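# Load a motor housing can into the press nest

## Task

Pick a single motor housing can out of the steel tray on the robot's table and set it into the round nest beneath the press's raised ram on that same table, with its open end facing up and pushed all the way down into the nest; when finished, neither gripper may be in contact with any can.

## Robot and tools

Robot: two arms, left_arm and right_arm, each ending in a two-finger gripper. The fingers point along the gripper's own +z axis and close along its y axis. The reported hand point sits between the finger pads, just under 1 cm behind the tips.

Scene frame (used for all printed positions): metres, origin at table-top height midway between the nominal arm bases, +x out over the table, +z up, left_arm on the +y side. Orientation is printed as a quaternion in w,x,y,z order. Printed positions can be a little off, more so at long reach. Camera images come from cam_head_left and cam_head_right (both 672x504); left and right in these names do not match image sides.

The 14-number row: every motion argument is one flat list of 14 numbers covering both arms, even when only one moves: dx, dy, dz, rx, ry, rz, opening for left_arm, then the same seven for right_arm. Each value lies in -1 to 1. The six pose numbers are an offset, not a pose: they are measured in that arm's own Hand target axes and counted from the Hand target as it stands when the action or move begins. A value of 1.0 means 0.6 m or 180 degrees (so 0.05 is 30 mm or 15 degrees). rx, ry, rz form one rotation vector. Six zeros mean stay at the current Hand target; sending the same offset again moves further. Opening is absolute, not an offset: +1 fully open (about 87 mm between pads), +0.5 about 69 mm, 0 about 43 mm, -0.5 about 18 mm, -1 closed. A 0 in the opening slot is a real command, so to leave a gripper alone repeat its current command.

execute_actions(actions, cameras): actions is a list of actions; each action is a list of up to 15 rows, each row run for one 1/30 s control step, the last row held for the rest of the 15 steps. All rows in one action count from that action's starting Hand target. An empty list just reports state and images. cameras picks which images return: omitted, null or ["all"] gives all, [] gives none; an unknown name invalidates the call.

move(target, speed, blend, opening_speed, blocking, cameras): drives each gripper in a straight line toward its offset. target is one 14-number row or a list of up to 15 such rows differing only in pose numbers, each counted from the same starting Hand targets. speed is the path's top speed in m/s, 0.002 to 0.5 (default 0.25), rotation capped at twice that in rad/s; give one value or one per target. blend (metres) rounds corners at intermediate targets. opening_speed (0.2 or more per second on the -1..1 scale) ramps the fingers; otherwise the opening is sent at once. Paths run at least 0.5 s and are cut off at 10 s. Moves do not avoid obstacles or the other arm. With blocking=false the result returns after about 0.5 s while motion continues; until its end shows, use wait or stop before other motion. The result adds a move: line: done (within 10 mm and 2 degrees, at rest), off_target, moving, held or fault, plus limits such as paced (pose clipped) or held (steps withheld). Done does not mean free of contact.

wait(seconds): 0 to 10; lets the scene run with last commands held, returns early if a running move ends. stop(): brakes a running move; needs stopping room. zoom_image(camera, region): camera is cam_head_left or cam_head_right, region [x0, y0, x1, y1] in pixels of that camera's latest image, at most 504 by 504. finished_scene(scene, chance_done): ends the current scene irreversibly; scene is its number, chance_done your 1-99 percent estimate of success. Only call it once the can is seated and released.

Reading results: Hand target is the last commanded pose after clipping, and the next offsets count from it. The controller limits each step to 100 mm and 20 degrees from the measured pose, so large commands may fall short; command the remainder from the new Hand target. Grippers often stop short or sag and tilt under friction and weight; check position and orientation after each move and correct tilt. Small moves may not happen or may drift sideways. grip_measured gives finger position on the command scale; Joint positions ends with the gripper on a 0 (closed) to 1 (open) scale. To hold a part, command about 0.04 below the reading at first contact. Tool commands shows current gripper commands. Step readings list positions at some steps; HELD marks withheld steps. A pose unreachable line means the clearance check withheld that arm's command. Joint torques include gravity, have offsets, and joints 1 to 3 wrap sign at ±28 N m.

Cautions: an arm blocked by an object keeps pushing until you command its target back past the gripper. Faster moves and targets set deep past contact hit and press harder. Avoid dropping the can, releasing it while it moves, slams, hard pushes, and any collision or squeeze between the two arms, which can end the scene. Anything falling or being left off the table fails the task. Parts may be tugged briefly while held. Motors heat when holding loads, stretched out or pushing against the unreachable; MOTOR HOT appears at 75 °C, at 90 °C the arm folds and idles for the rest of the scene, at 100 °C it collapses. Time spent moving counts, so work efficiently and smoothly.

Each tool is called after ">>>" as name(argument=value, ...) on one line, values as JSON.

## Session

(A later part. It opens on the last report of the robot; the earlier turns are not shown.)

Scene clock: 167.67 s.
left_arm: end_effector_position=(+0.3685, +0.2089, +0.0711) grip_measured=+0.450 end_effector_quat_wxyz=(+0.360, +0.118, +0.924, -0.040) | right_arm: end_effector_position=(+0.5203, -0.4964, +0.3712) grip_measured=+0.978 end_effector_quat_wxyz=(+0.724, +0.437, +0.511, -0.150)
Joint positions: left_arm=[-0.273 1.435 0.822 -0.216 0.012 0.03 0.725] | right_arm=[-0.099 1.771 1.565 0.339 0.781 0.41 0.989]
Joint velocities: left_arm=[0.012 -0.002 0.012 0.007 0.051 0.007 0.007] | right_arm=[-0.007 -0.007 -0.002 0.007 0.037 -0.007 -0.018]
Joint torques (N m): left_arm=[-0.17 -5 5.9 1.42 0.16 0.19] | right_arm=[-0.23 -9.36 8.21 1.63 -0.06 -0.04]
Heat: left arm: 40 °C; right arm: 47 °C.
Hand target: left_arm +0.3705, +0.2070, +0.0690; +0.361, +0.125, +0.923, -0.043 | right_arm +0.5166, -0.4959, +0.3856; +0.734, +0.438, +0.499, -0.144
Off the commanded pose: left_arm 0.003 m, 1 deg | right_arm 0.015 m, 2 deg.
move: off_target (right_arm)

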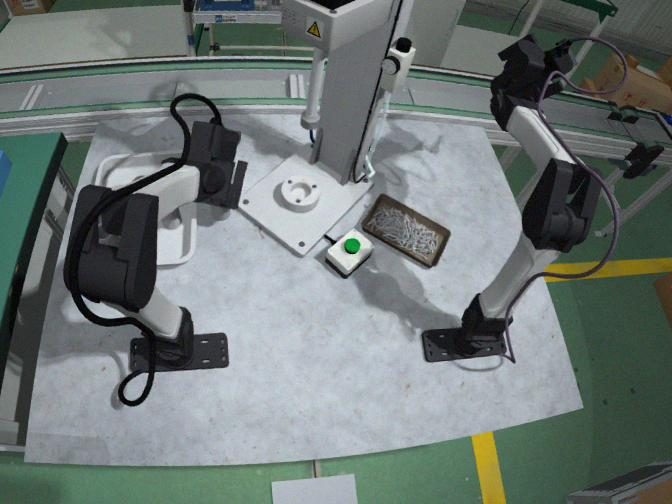

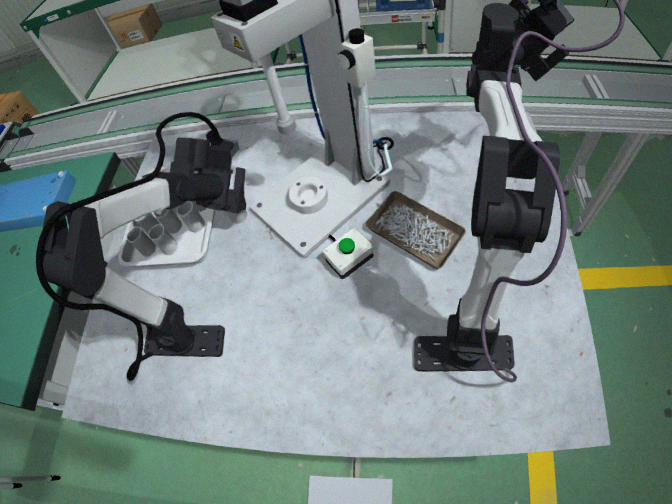

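>>> move(target=[-0.0045,0,-0.0048,-0.1062,-0.1493,-0.075,0.6,0,0,0,0,0,0,1], speed=0.12)

>>> zoom_image(camera="cam_head_right", region=[140, 120, 280, 260])

>>> zoom_image(camera="cam_head_left", region=[140, 120, 280, 260])

Scene clock: 182.13 s.
left_arm: end_effector_position=(+0.3706, +0.2060, +0.0770) grip_measured=+0.600 end_effector_quat_wxyz=(+0.572, -0.054, +0.818, +0.035) | right_arm: end_effector_position=(+0.5203, -0.4964, +0.3712) grip_measured=+0.978 end_effector_quat_wxyz=(+0.724, +0.437, +0.511, -0.150)
Joint positions: left_arm=[-0.517 1.369 0.411 0.542 -0.55 -0.232 0.8] | right_arm=[-0.099 1.771 1.565 0.339 0.781 0.41 0.989]
Joint velocities: left_arm=[0.002 0.007 0.002 -0.007 -0.007 -0.007 0.008] | right_arm=[-0.012 -0.007 0.002 -0.081 0.007 0.007 -0.008]
Joint torques (N m): left_arm=[-0.59 -3.74 4.49 1.69 -0.14 -0.1] | right_arm=[-0.21 -9.36 8.21 1.63 -0.06 -0.04]
Heat: left arm: 40 °C; right arm: 47 °C.
Hand target: left_arm +0.3693, +0.2055, +0.0735; +0.572, -0.058, +0.818, +0.035 | right_arm +0.5166, -0.4959, +0.3856; +0.734, +0.438, +0.499, -0.144
Off the commanded pose: left_arm 0.004 m, 1 deg | right_arm 0.015 m, 2 deg.
move: off_target (right_arm)

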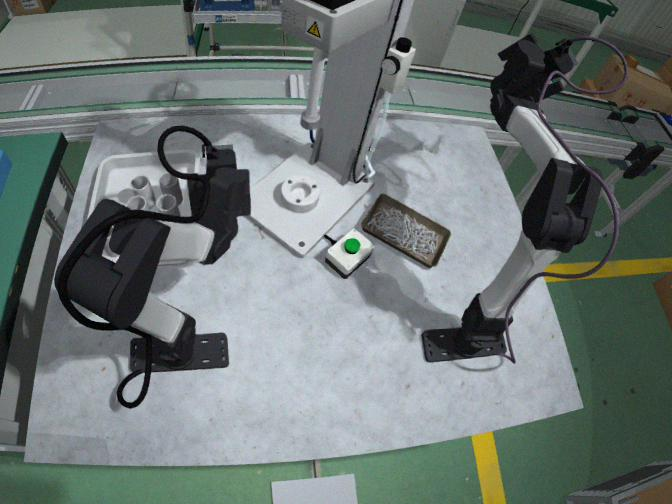

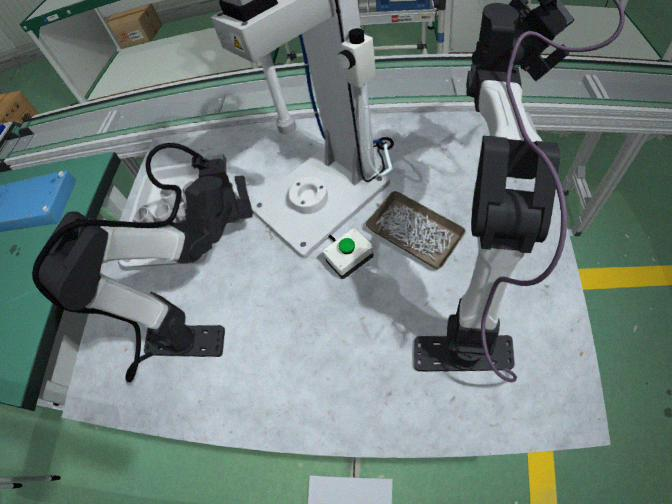

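Scaled by 3.600.

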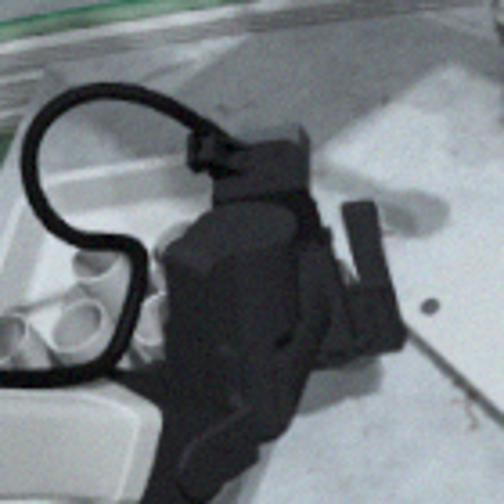

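Scaled by 3.600.

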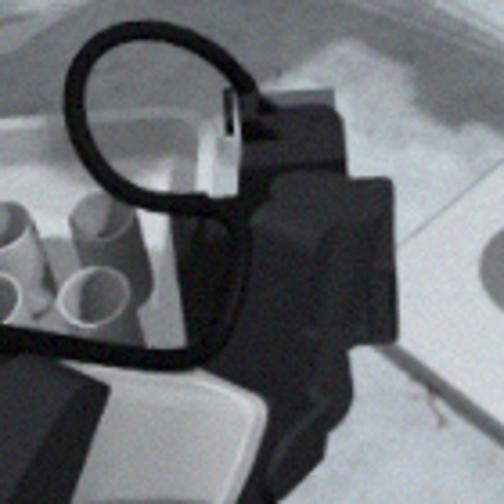

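>>> move(target=[0.0133,0,0.005,0,0,0,0.6,0,0,0,0,0,0,1], speed=0.06, cameras=[])

>>> move(target=[0,0,0,0,0,0,-0.2,0,0,0,0,0,0,1], opening_speed=0.3)

>>> zoom_image(camera="cam_head_right", region=[140, 120, 280, 260])

Scene clock: 187.13 s.
left_arm: end_effector_position=(+0.3706, +0.2061, +0.0680) grip_measured=+0.600 end_effector_quat_wxyz=(+0.571, -0.054, +0.818, +0.035) | right_arm: end_effector_position=(+0.5203, -0.4964, +0.3712) grip_measured=+0.978 end_effector_quat_wxyz=(+0.724, +0.437, +0.511, -0.150)
Joint positions: left_arm=[-0.517 1.407 0.392 0.599 -0.551 -0.232 0.8] | right_arm=[-0.099 1.771 1.565 0.339 0.781 0.41 0.989]
Joint velocities: left_arm=[-0.012 -0.002 -0.017 -0.022 0.022 -0.022 0.002] | right_arm=[0.002 -0.002 0.007 -0.037 -0.051 -0.022 -0.008]
Joint torques (N m): left_arm=[-0.55 -3.77 4.38 1.73 -0.12 -0.06] | right_arm=[-0.23 -9.36 8.21 1.63 -0.06 -0.04]
Heat: left arm: 39 °C; right arm: 47 °C.
Hand target: left_arm +0.3692, +0.2056, +0.0647; +0.572, -0.058, +0.818, +0.035 | right_arm +0.5166, -0.4959, +0.3856; +0.734, +0.438, +0.499, -0.144
Off the commanded pose: left_arm 0.003 m, 0 deg | right_arm 0.015 m, 2 deg.
move: off_target (right_arm)
No camera images: "cameras" was empty.

Scene clock: 190.00 s.
left_arm: end_effector_position=(+0.3709, +0.2062, +0.0685) grip_measured=+0.008 end_effector_quat_wxyz=(+0.572, -0.056, +0.817, +0.035) | right_arm: end_effector_position=(+0.5203, -0.4964, +0.3712) grip_measured=+0.978 end_effector_quat_wxyz=(+0.724, +0.437, +0.511, -0.150)
Joint positions: left_arm=[-0.517 1.407 0.392 0.602 -0.553 -0.234 0.504] | right_arm=[-0.099 1.771 1.565 0.339 0.781 0.41 0.989]
Joint velocities: left_arm=[-0.012 0.012 0.012 -0.037 -0.007 -0.022 0.004] | right_arm=[0.012 -0.002 0.002 0.022 -0.022 -0.022 0.008]
Joint torques (N m): left_arm=[-0.51 -3.75 4.21 1.68 -0.11 -0.03] | right_arm=[-0.21 -9.36 8.21 1.63 -0.06 -0.04]
Heat: left arm: 39 °C; right arm: 47 °C.
Hand target: left_arm +0.3692, +0.2056, +0.0647; +0.572, -0.058, +0.818, +0.035 | right_arm +0.5166, -0.4959, +0.3856; +0.734, +0.438, +0.499, -0.144
Off the commanded pose: left_arm 0.004 m, 0 deg | right_arm 0.015 m, 2 deg.
move: off_target (right_arm)

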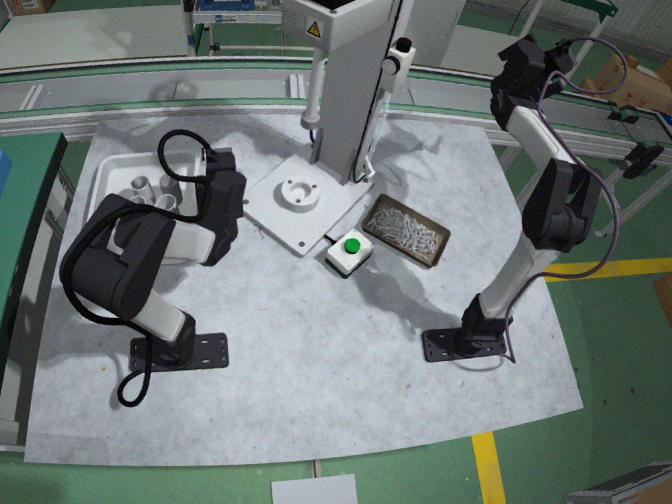

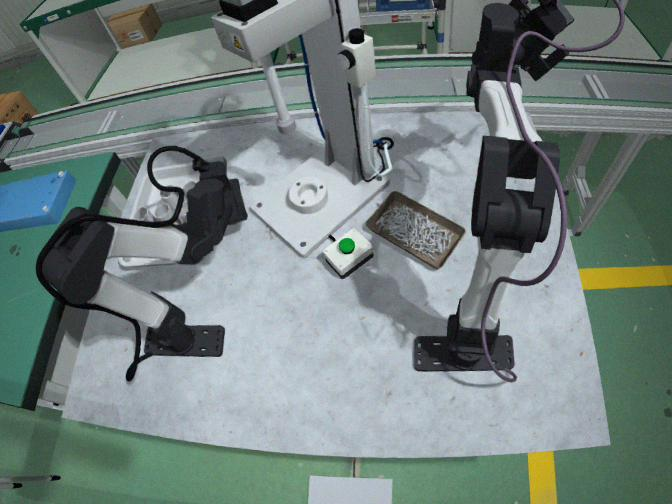

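Scaled by 3.600.

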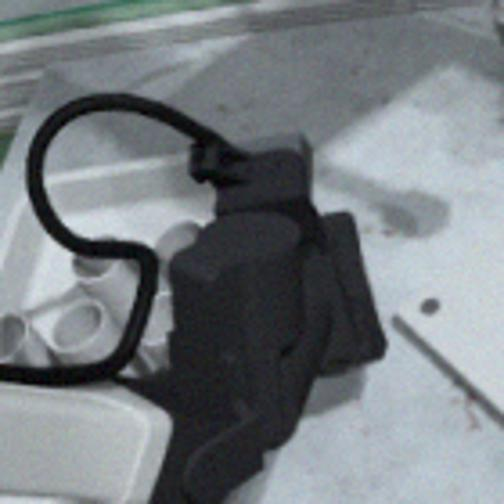

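>>> move(target=[0,0,0,0,0,0,0.5,0,0,0,0,0,0,1], opening_speed=0.4, cameras=[])

>>> move(target=[-0.0063,0,-0.0023,0,-0.1,0,0.5,0,0,0,0,0,0,1], speed=0.1)

>>> zoom_image(camera="cam_head_right", region=[140, 120, 280, 260])

>>> zoom_image(camera="cam_head_left", region=[140, 120, 280, 260])

Scene clock: 212.83 s.
left_arm: end_effector_position=(+0.3709, +0.2063, +0.0685) grip_measured=+0.500 end_effector_quat_wxyz=(+0.572, -0.056, +0.817, +0.035) | right_arm: end_effector_position=(+0.5203, -0.4964, +0.3712) grip_measured=+0.978 end_effector_quat_wxyz=(+0.724, +0.437, +0.511, -0.150)
Joint positions: left_arm=[-0.517 1.407 0.392 0.602 -0.553 -0.234 0.75] | right_arm=[-0.099 1.771 1.565 0.339 0.781 0.41 0.989]
Joint velocities: left_arm=[-0.012 -0.027 -0.012 -0.007 -0.066 -0.022 -0.007] | right_arm=[-0.017 0.002 0.022 0.022 -0.037 -0.022 0.008]
Joint torques (N m): left_arm=[-0.54 -3.63 4.3 1.65 -0.12 -0.04] | right_arm=[-0.23 -9.35 8.21 1.63 -0.06 -0.04]
Heat: left arm: 39 °C; right arm: 47 °C.
Hand target: left_arm +0.3692, +0.2056, +0.0647; +0.572, -0.058, +0.818, +0.035 | right_arm +0.5166, -0.4959, +0.3856; +0.734, +0.438, +0.499, -0.144
Off the commanded pose: left_arm 0.004 m, 0 deg | right_arm 0.015 m, 2 deg.
move: off_target (right_arm)
No camera images: "cameras" was empty.

Scene clock: 215.27 s.
left_arm: end_effector_position=(+0.3704, +0.2052, +0.0696) grip_measured=+0.500 end_effector_quat_wxyz=(+0.692, -0.054, +0.719, +0.037) | right_arm: end_effector_position=(+0.5203, -0.4964, +0.3712) grip_measured=+0.978 end_effector_quat_wxyz=(+0.724, +0.437, +0.511, -0.150)
Joint positions: left_arm=[-0.582 1.816 0.196 1.57 -0.657 -0.051 0.75] | right_arm=[-0.099 1.771 1.565 0.339 0.781 0.41 0.989]
Joint velocities: left_arm=[-0.012 -0.007 -0.012 0.007 0.051 -0.051 -0.001] | right_arm=[-0.007 -0.012 -0.007 -0.066 0.007 0.037 -0.008]
Joint torques (N m): left_arm=[-0.5 -4.53 1.57 1.7 -0.02 0.17] | right_arm=[-0.23 -9.36 8.21 1.63 -0.06 -0.04]
Heat: left arm: 38 °C; right arm: 48 °C.
Hand target: left_arm +0.3681, +0.2057, +0.0678; +0.693, -0.051, +0.718, +0.042 | right_arm +0.5166, -0.4959, +0.3856; +0.734, +0.438, +0.499, -0.144
Off the commanded pose: left_arm 0.002 m, 1 deg | right_arm 0.015 m, 2 deg.
joint sent to its limit (left arm) — joint 4 (wrist pitch), upper limit. The joint targets still meet the commanded pose.
move: off_target (right_arm)

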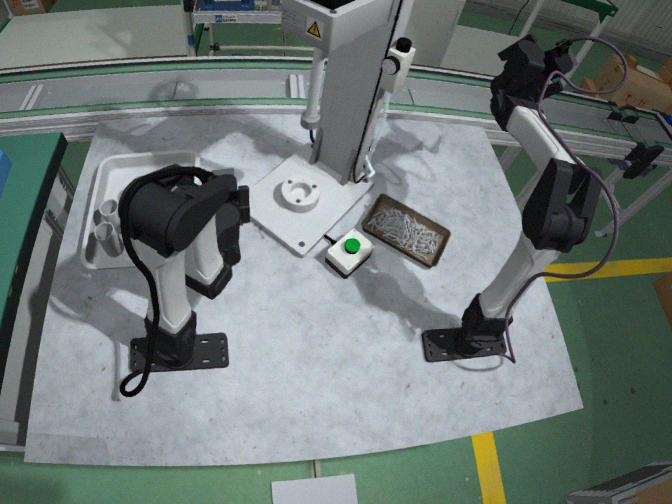

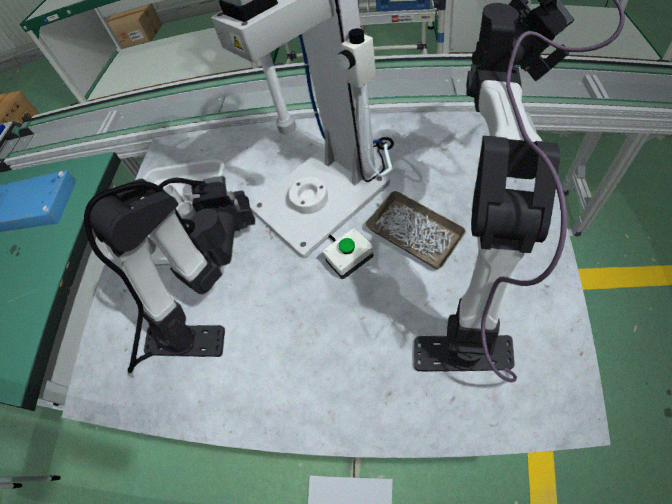

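Scaled by 3.600.

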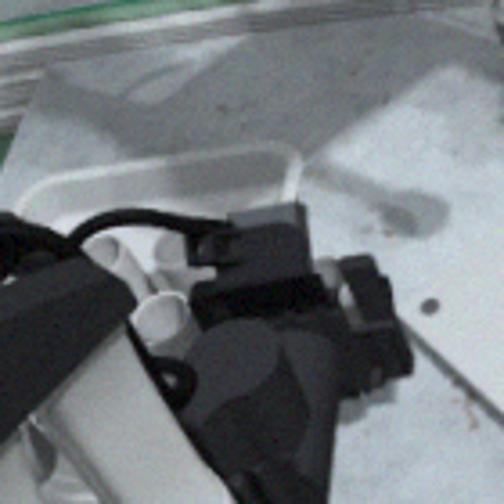

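Scaled by 3.600.

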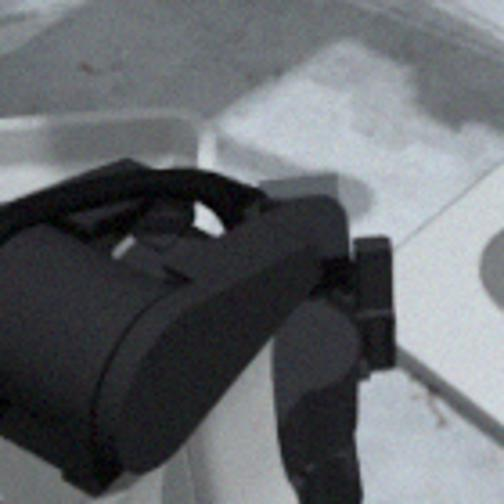

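>>> move(target=[0,0,0,0,0,0,-0.2,0,0,0,0,0,0,1], opening_speed=0.3)

>>> zoom_image(camera="cam_head_right", region=[180, 150, 280, 250])

Scene clock: 220.90 s.
left_arm: end_effector_position=(+0.3704, +0.2062, +0.0701) grip_measured=+0.004 end_effector_quat_wxyz=(+0.692, -0.056, +0.718, +0.039) | right_arm: end_effector_position=(+0.5203, -0.4964, +0.3712) grip_measured=+0.978 end_effector_quat_wxyz=(+0.724, +0.437, +0.511, -0.150)
Joint positions: left_arm=[-0.582 1.816 0.196 1.572 -0.663 -0.05 0.502] | right_arm=[-0.099 1.771 1.565 0.339 0.781 0.41 0.989]
Joint velocities: left_arm=[-0.007 0.007 -0.002 -0.022 0.037 -0.007 -0.004] | right_arm=[-0.007 0.012 -0.007 0.051 -0.051 0.022 -0.003]
Joint torques (N m): left_arm=[-0.58 -4.52 1.65 1.7 0.01 0.15] | right_arm=[-0.21 -9.36 8.21 1.63 -0.06 -0.04]
Heat: left arm: 38 °C; right arm: 48 °C.
Hand target: left_arm +0.3681, +0.2057, +0.0679; +0.693, -0.051, +0.718, +0.042 | right_arm +0.5166, -0.4959, +0.3856; +0.734, +0.438, +0.499, -0.144
Off the commanded pose: left_arm 0.003 m, 1 deg | right_arm 0.015 m, 2 deg.
joint sent to its limit (left arm) — joint 4 (wrist pitch), upper limit. The joint targets still meet the commanded pose.
move: off_target (right_arm)

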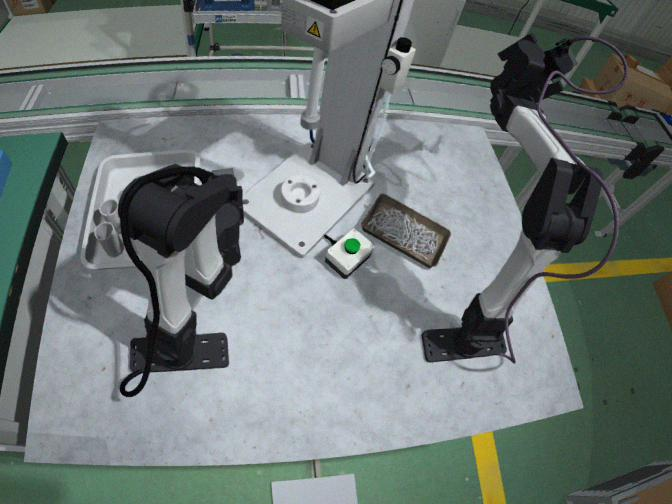

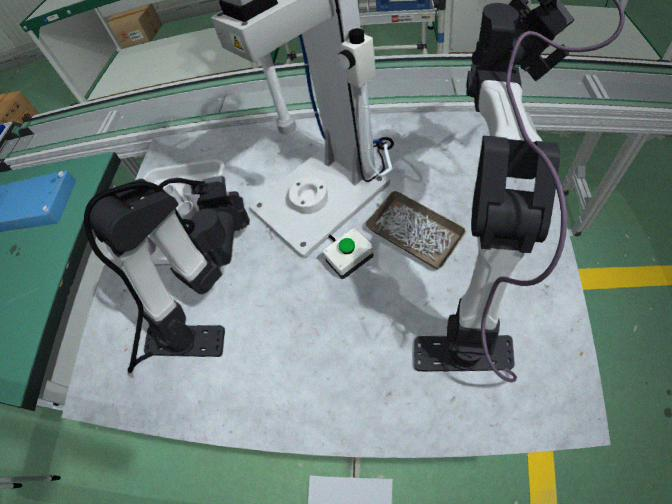

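Scaled by 5.040.

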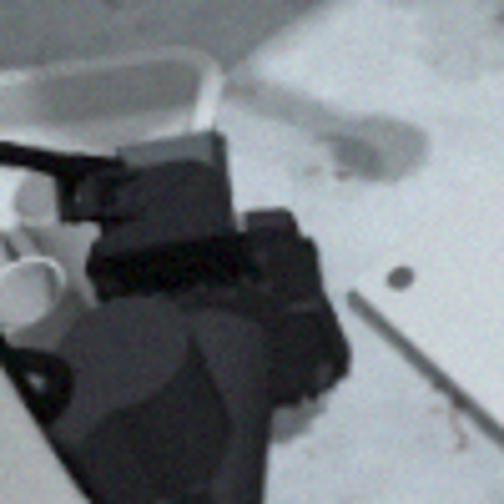

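>>> move(target=[-0.1166,-0.0012,-0.0042,0,0,0,-0.2,0,0,0,0,0,0,1], speed=0.15, cameras=[])

>>> move(target=[-0.0034,-0.2178,-0.0845,0.1777,0.0018,0.0064,-0.2,0,0,0,0,0,0,1], speed=0.15)

>>> zoom_image(camera="cam_head_right", region=[200, 90, 380, 270])

>>> zoom_image(camera="cam_head_left", region=[200, 90, 380, 270])

Scene clock: 232.23 s.
left_arm: end_effector_position=(+0.3619, +0.2094, +0.1175) grip_measured=+0.004 end_effector_quat_wxyz=(+0.672, -0.033, +0.737, +0.058) | right_arm: end_effector_position=(+0.5203, -0.4964, +0.3712) grip_measured=+0.978 end_effector_quat_wxyz=(+0.724, +0.437, +0.511, -0.150)
Joint positions: left_arm=[-0.589 1.333 0.257 0.962 -0.665 -0.029 0.502] | right_arm=[-0.099 1.771 1.565 0.339 0.781 0.41 0.989]
Joint velocities: left_arm=[0.017 0.012 0.002 0.007 0.022 0.081 -0.001] | right_arm=[-0.002 0.002 -0.007 -0.022 -0.022 0.037 -0.003]
Joint torques (N m): left_arm=[-0.2 -6.2 7.36 1.71 0 -0.07] | right_arm=[-0.23 -9.36 8.21 1.63 -0.06 -0.04]
Heat: left arm: 38 °C; right arm: 48 °C.
Hand target: left_arm +0.3692, +0.2045, +0.1396; +0.693, -0.051, +0.718, +0.042 | right_arm +0.5166, -0.4959, +0.3856; +0.734, +0.438, +0.499, -0.144
Off the commanded pose: left_arm 0.022 m, 4 deg | right_arm 0.015 m, 2 deg.
move: off_target (left_arm, right_arm)
No camera images: "cameras" was empty.

Scene clock: 234.70 s.
left_arm: end_effector_position=(+0.3295, +0.0788, +0.1240) grip_measured=+0.004 end_effector_quat_wxyz=(+0.657, +0.153, +0.725, -0.136) | right_arm: end_effector_position=(+0.5203, -0.4964, +0.3712) grip_measured=+0.978 end_effector_quat_wxyz=(+0.724, +0.437, +0.511, -0.150)
Joint positions: left_arm=[-0.797 1.33 0.298 0.927 -0.331 -0.03 0.502] | right_arm=[-0.099 1.771 1.565 0.339 0.781 0.41 0.989]
Joint velocities: left_arm=[-0.012 -0.012 0.002 -0.066 0.007 -0.022 0.006] | right_arm=[-0.007 -0.002 -0.017 -0.022 0.037 -0.022 0.008]
Joint torques (N m): left_arm=[-0.49 -3.6 8.01 1.91 0.15 -0.01] | right_arm=[-0.21 -9.36 8.21 1.63 -0.06 -0.04]
Heat: left arm: 38 °C; right arm: 48 °C.
Hand target: left_arm +0.3359, +0.0676, +0.1432; +0.674, +0.146, +0.707, -0.154 | right_arm +0.5166, -0.4959, +0.3856; +0.734, +0.438, +0.499, -0.144
Off the commanded pose: left_arm 0.024 m, 4 deg | right_arm 0.015 m, 2 deg.
move: off_target (left_arm, right_arm)

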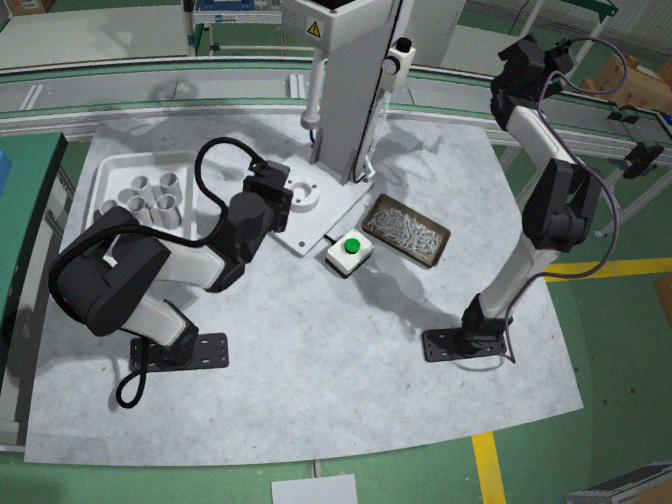

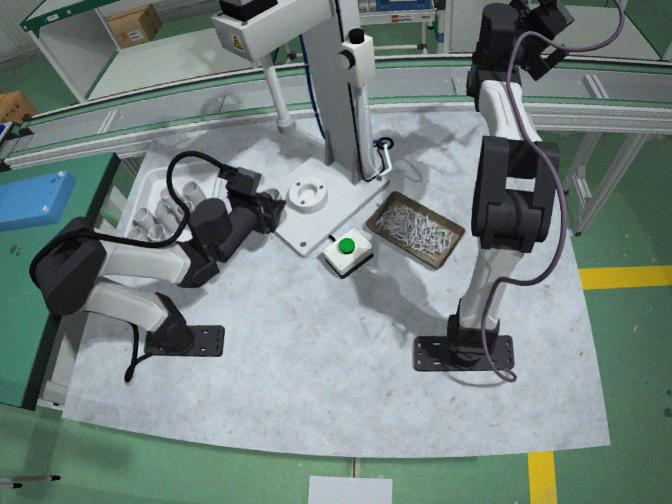

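Scaled by 2.800.

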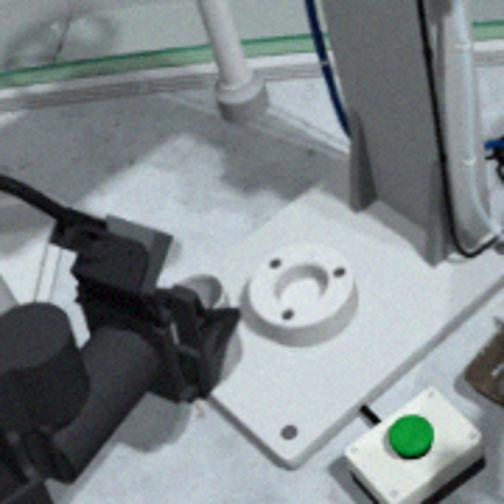

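Scaled by 2.800.

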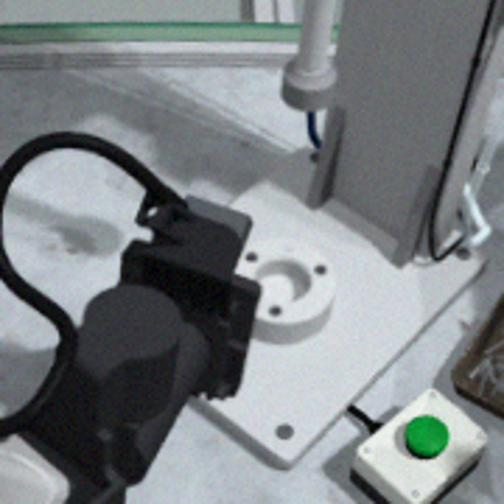

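>>> move(target=[-0.007,-0.0173,0.0945,0,-0.022,0,-0.2,0,0,0,0,0,0,1], speed=0.1)

>>> zoom_image(camera="cam_head_right", region=[220, 90, 360, 230])

>>> zoom_image(camera="cam_head_left", region=[220, 90, 360, 230])

Scene clock: 244.50 s.
left_arm: end_effector_position=(+0.3731, +0.0450, +0.1193) grip_measured=-0.001 end_effector_quat_wxyz=(+0.674, +0.150, +0.710, -0.141) | right_arm: end_effector_position=(+0.5203, -0.4964, +0.3712) grip_measured=+0.978 end_effector_quat_wxyz=(+0.724, +0.437, +0.511, -0.150)
Joint positions: left_arm=[-0.781 1.633 0.459 1.118 -0.314 -0.016 0.5] | right_arm=[-0.099 1.771 1.565 0.339 0.781 0.41 0.989]
Joint velocities: left_arm=[-0.012 -0.012 -0.012 -0.022 -0.051 0.007 -0.006] | right_arm=[-0.012 0.012 -0.002 0.051 0.037 0.066 -0.003]
Joint torques (N m): left_arm=[0.62 -5.57 7.56 2.11 0.21 0.11] | right_arm=[-0.23 -9.36 8.21 1.63 -0.06 -0.04]
Heat: left arm: 39 °C; right arm: 48 °C.
Hand target: left_arm +0.3836, +0.0353, +0.1434; +0.699, +0.141, +0.683, -0.158 | right_arm +0.5166, -0.4959, +0.3856; +0.734, +0.438, +0.499, -0.144
Off the commanded pose: left_arm 0.030 m, 5 deg | right_arm 0.015 m, 2 deg.
move: off_target (left_arm, right_arm)

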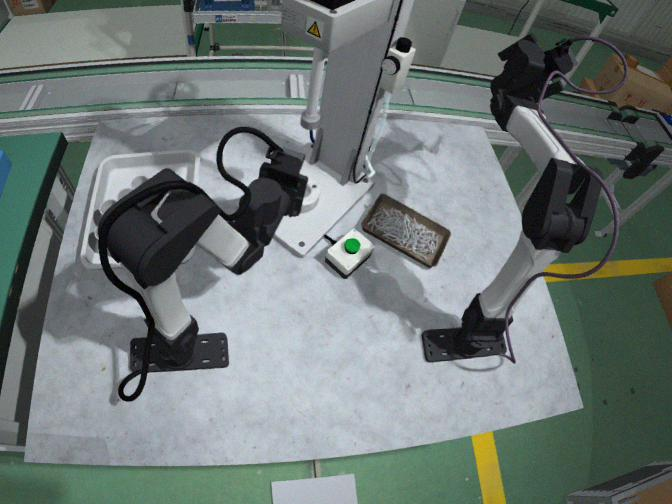

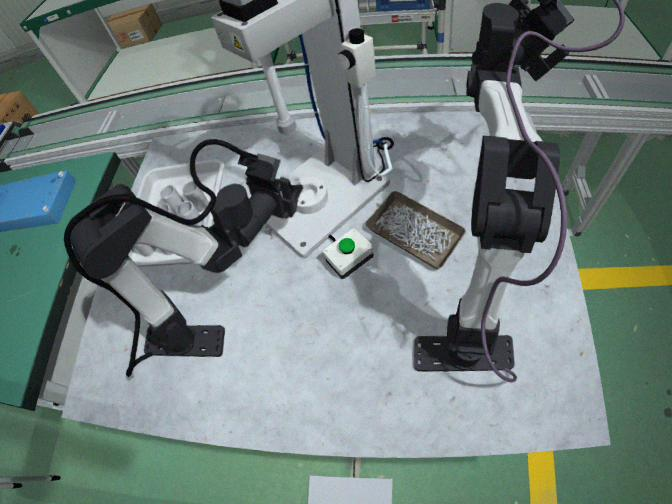

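Scaled by 3.600.

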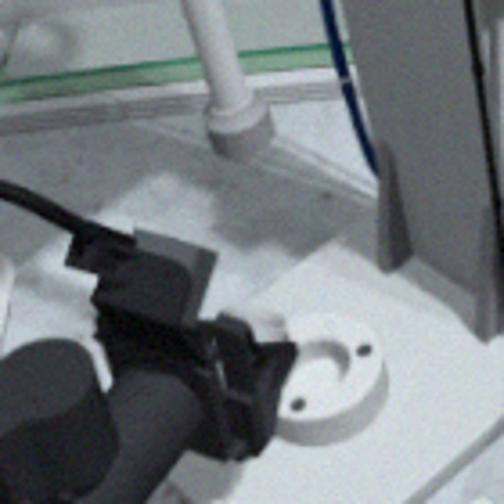

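Scaled by 3.600.

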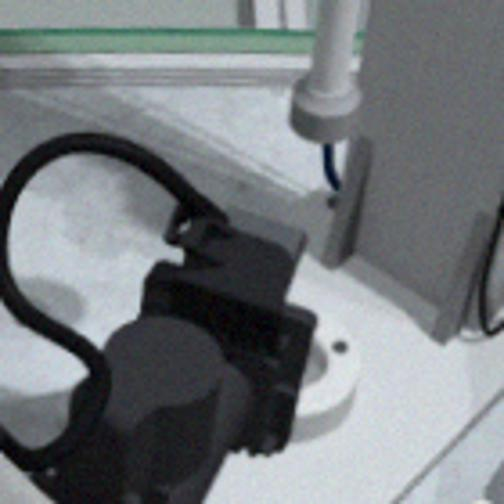

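>>> move(target=[-0.008,-0.0073,0.0731,0,-0.01,-0.0075,-0.2,0,0,0,0,0,0,1], speed=0.08)

>>> zoom_image(camera="cam_head_right", region=[240, 100, 360, 220])

>>> zoom_image(camera="cam_head_left", region=[240, 100, 360, 220])

Scene clock: 253.27 s.
left_arm: end_effector_position=(+0.4128, +0.0196, +0.1291) grip_measured=-0.002 end_effector_quat_wxyz=(+0.688, +0.144, +0.694, -0.153) | right_arm: end_effector_position=(+0.5203, -0.4964, +0.3712) grip_measured=+0.978 end_effector_quat_wxyz=(+0.724, +0.437, +0.511, -0.150)
Joint positions: left_arm=[-0.751 1.783 0.632 1.145 -0.274 -0.016 0.499] | right_arm=[-0.099 1.771 1.565 0.339 0.781 0.41 0.989]
Joint velocities: left_arm=[0.007 -0.002 -0.022 0.022 0.066 0.007 -0.001] | right_arm=[-0.007 0.002 -0.007 0.007 0.007 -0.051 -0.003]
Joint torques (N m): left_arm=[0.66 -7.04 7.15 2.05 0.14 -0.06] | right_arm=[-0.21 -9.36 8.21 1.63 -0.06 -0.04]
Heat: left arm: 40 °C; right arm: 48 °C.
Hand target: left_arm +0.4218, +0.0137, +0.1482; +0.708, +0.131, +0.674, -0.168 | right_arm +0.5166, -0.4959, +0.3856; +0.734, +0.438, +0.499, -0.144
Off the commanded pose: left_arm 0.023 m, 4 deg | right_arm 0.015 m, 2 deg.
move: off_target (left_arm, right_arm)

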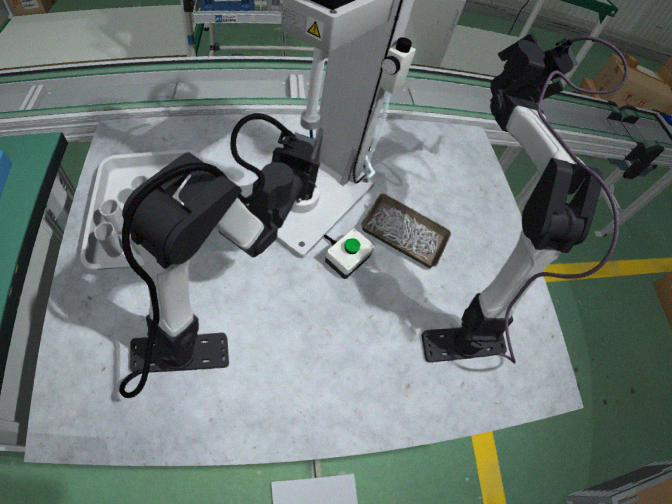

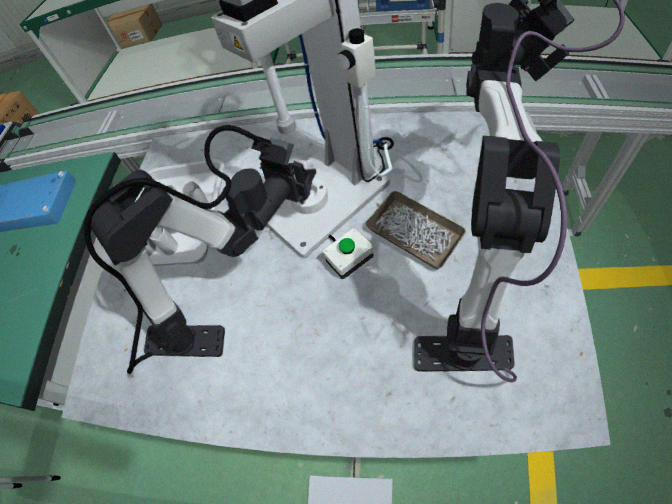

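Scaled by 4.200.

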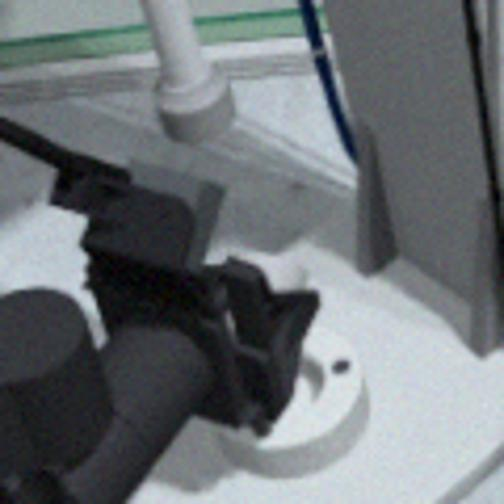

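Scaled by 4.200.

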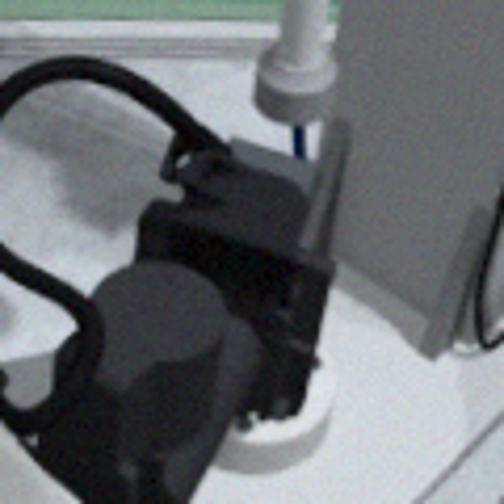

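>>> move(target=[0.0277,0.006,-0.011,0,0.007,-0.003,-0.2,0,0,0,0,0,0,1], speed=0.05)

>>> zoom_image(camera="cam_head_right", region=[265, 140, 345, 220])

Scene clock: 260.67 s.
left_arm: end_effector_position=(+0.4154, +0.0191, +0.1249) grip_measured=-0.002 end_effector_quat_wxyz=(+0.690, +0.138, +0.692, -0.160) | right_arm: end_effector_position=(+0.5203, -0.4964, +0.3712) grip_measured=+0.978 end_effector_quat_wxyz=(+0.724, +0.437, +0.511, -0.150)
Joint positions: left_arm=[-0.744 1.814 0.632 1.185 -0.266 -0.03 0.499] | right_arm=[-0.099 1.771 1.565 0.339 0.781 0.41 0.989]
Joint velocities: left_arm=[0.002 -0.002 0.002 0.037 -0.095 0.007 -0.001] | right_arm=[-0.007 0.007 -0.037 -0.066 -0.037 0.022 0.003]
Joint torques (N m): left_arm=[0.73 -7.15 4.38 2.03 0.17 -0.09] | right_arm=[-0.23 -9.35 8.23 1.63 -0.06 -0.04]
Heat: left arm: 41 °C; right arm: 48 °C.
Hand target: left_arm +0.4177, +0.0189, +0.1311; +0.699, +0.130, +0.682, -0.170 | right_arm +0.5166, -0.4959, +0.3856; +0.734, +0.438, +0.499, -0.144
Off the commanded pose: left_arm 0.007 m, 2 deg | right_arm 0.015 m, 2 deg.
move: off_target (right_arm)

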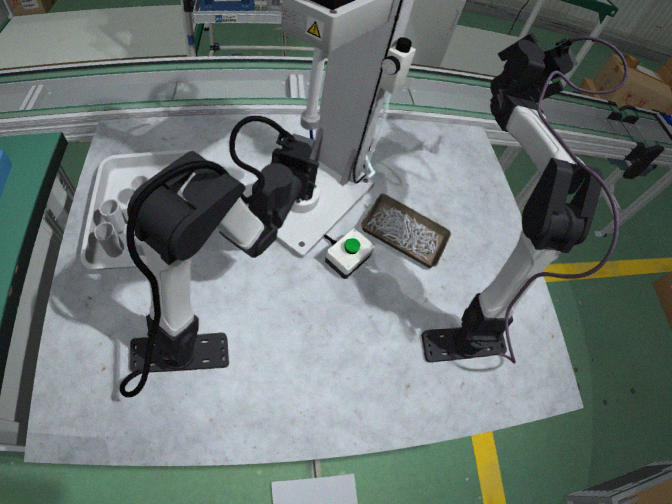

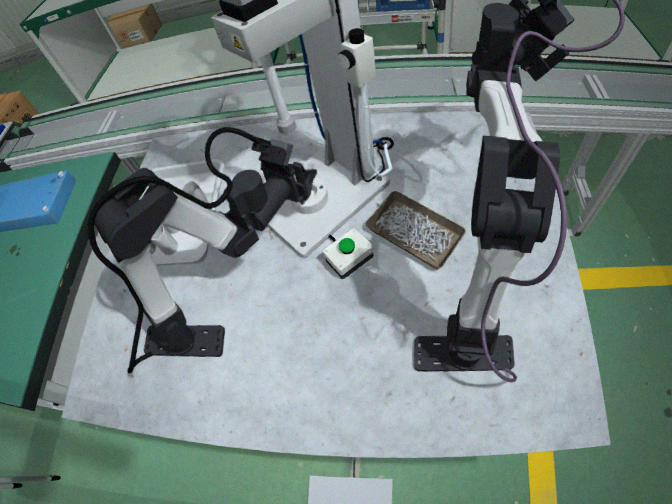

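Scaled by 6.300.

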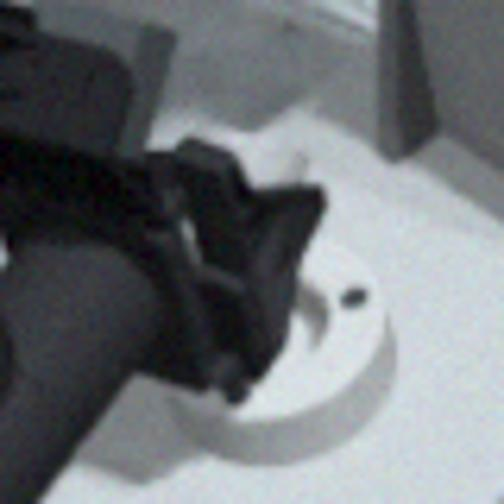

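>>> move(target=[0.0235,0.005,-0.014,0,0.003,0,-0.2,0,0,0,0,0,0,1], speed=0.05)

>>> zoom_image(camera="cam_head_right", region=[265, 140, 345, 220])

Scene clock: 266.23 s.
left_arm: end_effector_position=(+0.4116, +0.0212, +0.1249) grip_measured=-0.002 end_effector_quat_wxyz=(+0.701, +0.132, +0.680, -0.169) | right_arm: end_effector_position=(+0.5203, -0.4964, +0.3712) grip_measured=+0.978 end_effector_quat_wxyz=(+0.724, +0.437, +0.511, -0.150)
Joint positions: left_arm=[-0.744 1.837 0.598 1.281 -0.263 -0.033 0.499] | right_arm=[-0.099 1.771 1.565 0.339 0.781 0.41 0.989]
Joint velocities: left_arm=[-0.007 -0.012 0.007 -0.081 0.022 -0.081 -0.001] | right_arm=[-0.002 -0.007 0.002 -0.007 -0.051 0.051 0.003]
Joint torques (N m): left_arm=[0.91 -6.56 3.21 1.71 0.16 -0.08] | right_arm=[-0.21 -9.36 8.21 1.63 -0.06 -0.04]
Heat: left arm: 41 °C; right arm: 48 °C.
Hand target: left_arm +0.4113, +0.0245, +0.1166; +0.696, +0.131, +0.685, -0.170 | right_arm +0.5166, -0.4959, +0.3856; +0.734, +0.438, +0.499, -0.144
Off the commanded pose: left_arm 0.009 m, 1 deg | right_arm 0.015 m, 2 deg.
move: off_target (right_arm)

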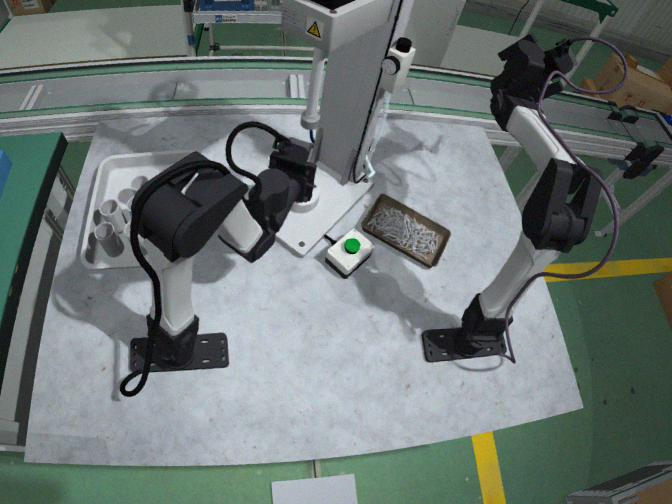

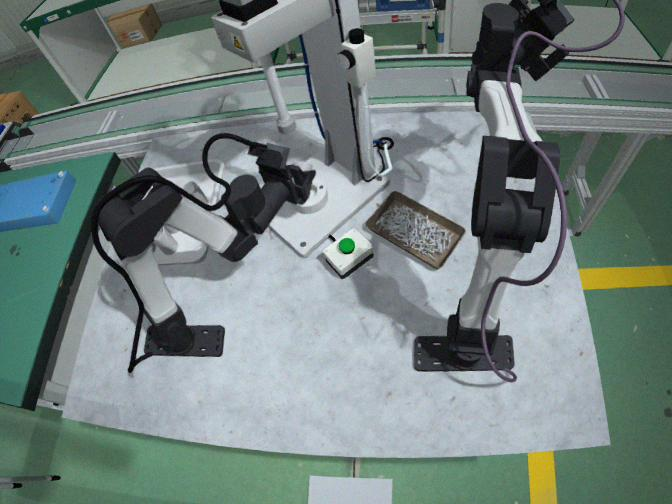

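Scaled by 6.300.

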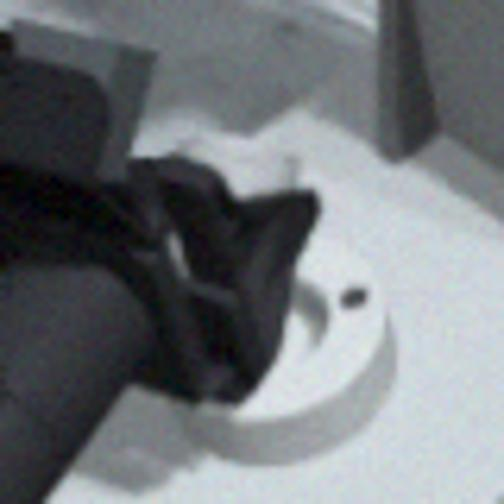

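>>> move(target=[-0.0133,0.0,0,0,0.022,0,-0.2,0,0,0,0,0,0,1], speed=0.05)

>>> zoom_image(camera="cam_head_right", region=[265, 140, 345, 220])

>>> zoom_image(camera="cam_head_left", region=[265, 140, 345, 220])

Scene clock: 272.57 s.
left_arm: end_effector_position=(+0.4102, +0.0218, +0.1242) grip_measured=-0.002 end_effector_quat_wxyz=(+0.680, +0.138, +0.701, -0.168) | right_arm: end_effector_position=(+0.5203, -0.4964, +0.3712) grip_measured=+0.978 end_effector_quat_wxyz=(+0.724, +0.437, +0.511, -0.150)
Joint positions: left_arm=[-0.739 1.778 0.615 1.142 -0.25 -0.052 0.499] | right_arm=[-0.099 1.771 1.565 0.339 0.781 0.41 0.989]
Joint velocities: left_arm=[-0.017 -0.027 -0.002 -0.037 0.066 0.022 0.004] | right_arm=[0.017 0.002 -0.002 0.007 0.037 -0.037 -0.008]
Joint torques (N m): left_arm=[0.8 -9.99 5.08 1.11 0.1 -0.06] | right_arm=[-0.23 -9.35 8.21 1.63 -0.06 -0.04]
Heat: left arm: 40 °C; right arm: 48 °C.
Hand target: left_arm +0.4116, +0.0245, +0.1248; +0.672, +0.137, +0.709, -0.165 | right_arm +0.5166, -0.4959, +0.3856; +0.734, +0.438, +0.499, -0.144
Off the commanded pose: left_arm 0.003 m, 1 deg | right_arm 0.015 m, 2 deg.
move: off_target (right_arm)

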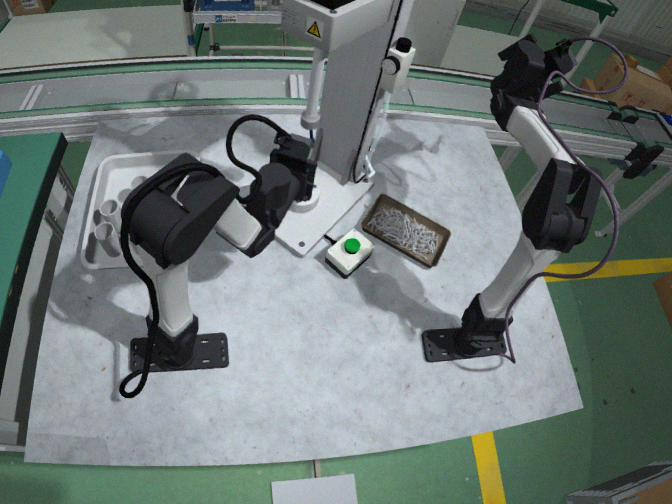

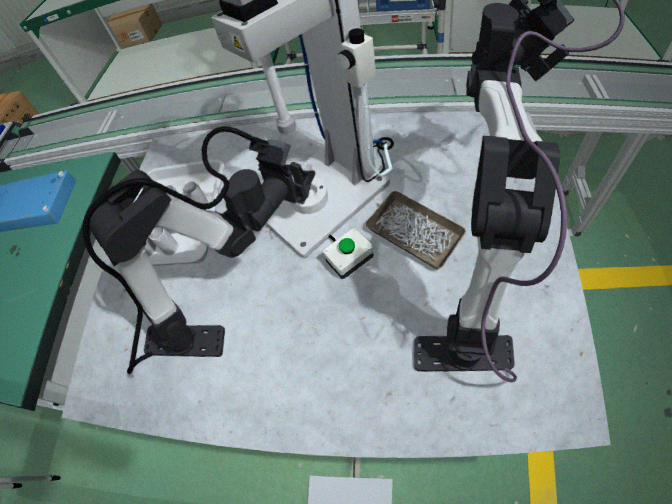

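Scaled by 6.300.

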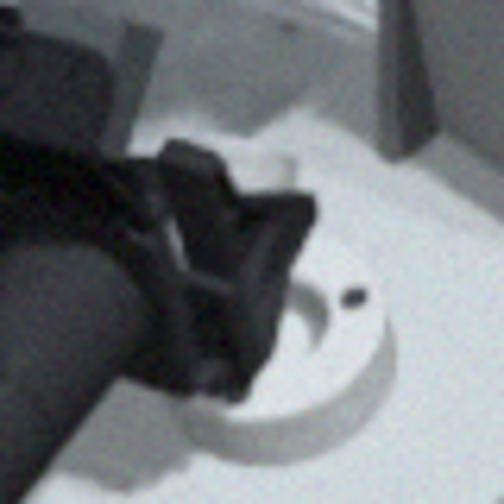

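Scaled by 6.300.

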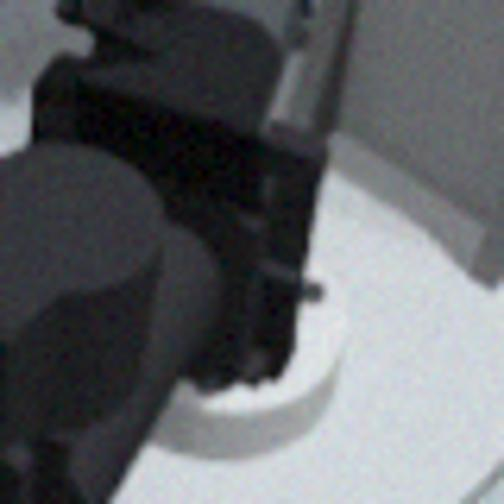

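>>> zoom_image(camera="cam_head_right", region=[285, 150, 335, 200])

>>> zoom_image(camera="cam_head_right", region=[120, 150, 340, 270])

Scaled by 10.080.

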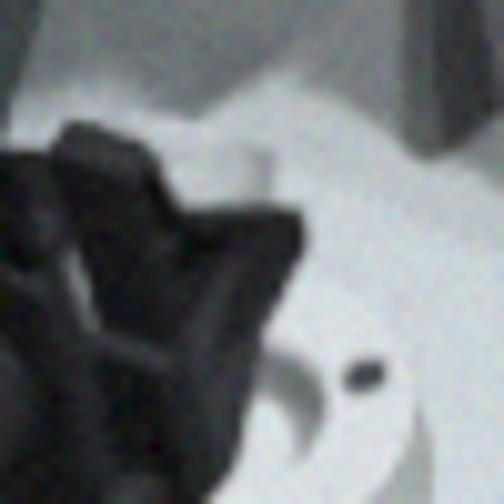

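Scaled by 2.291.

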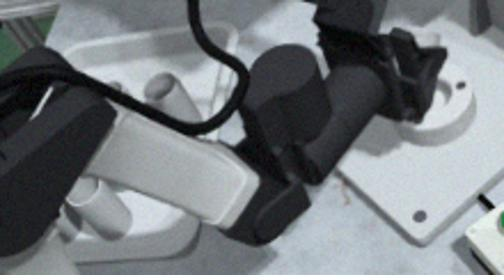

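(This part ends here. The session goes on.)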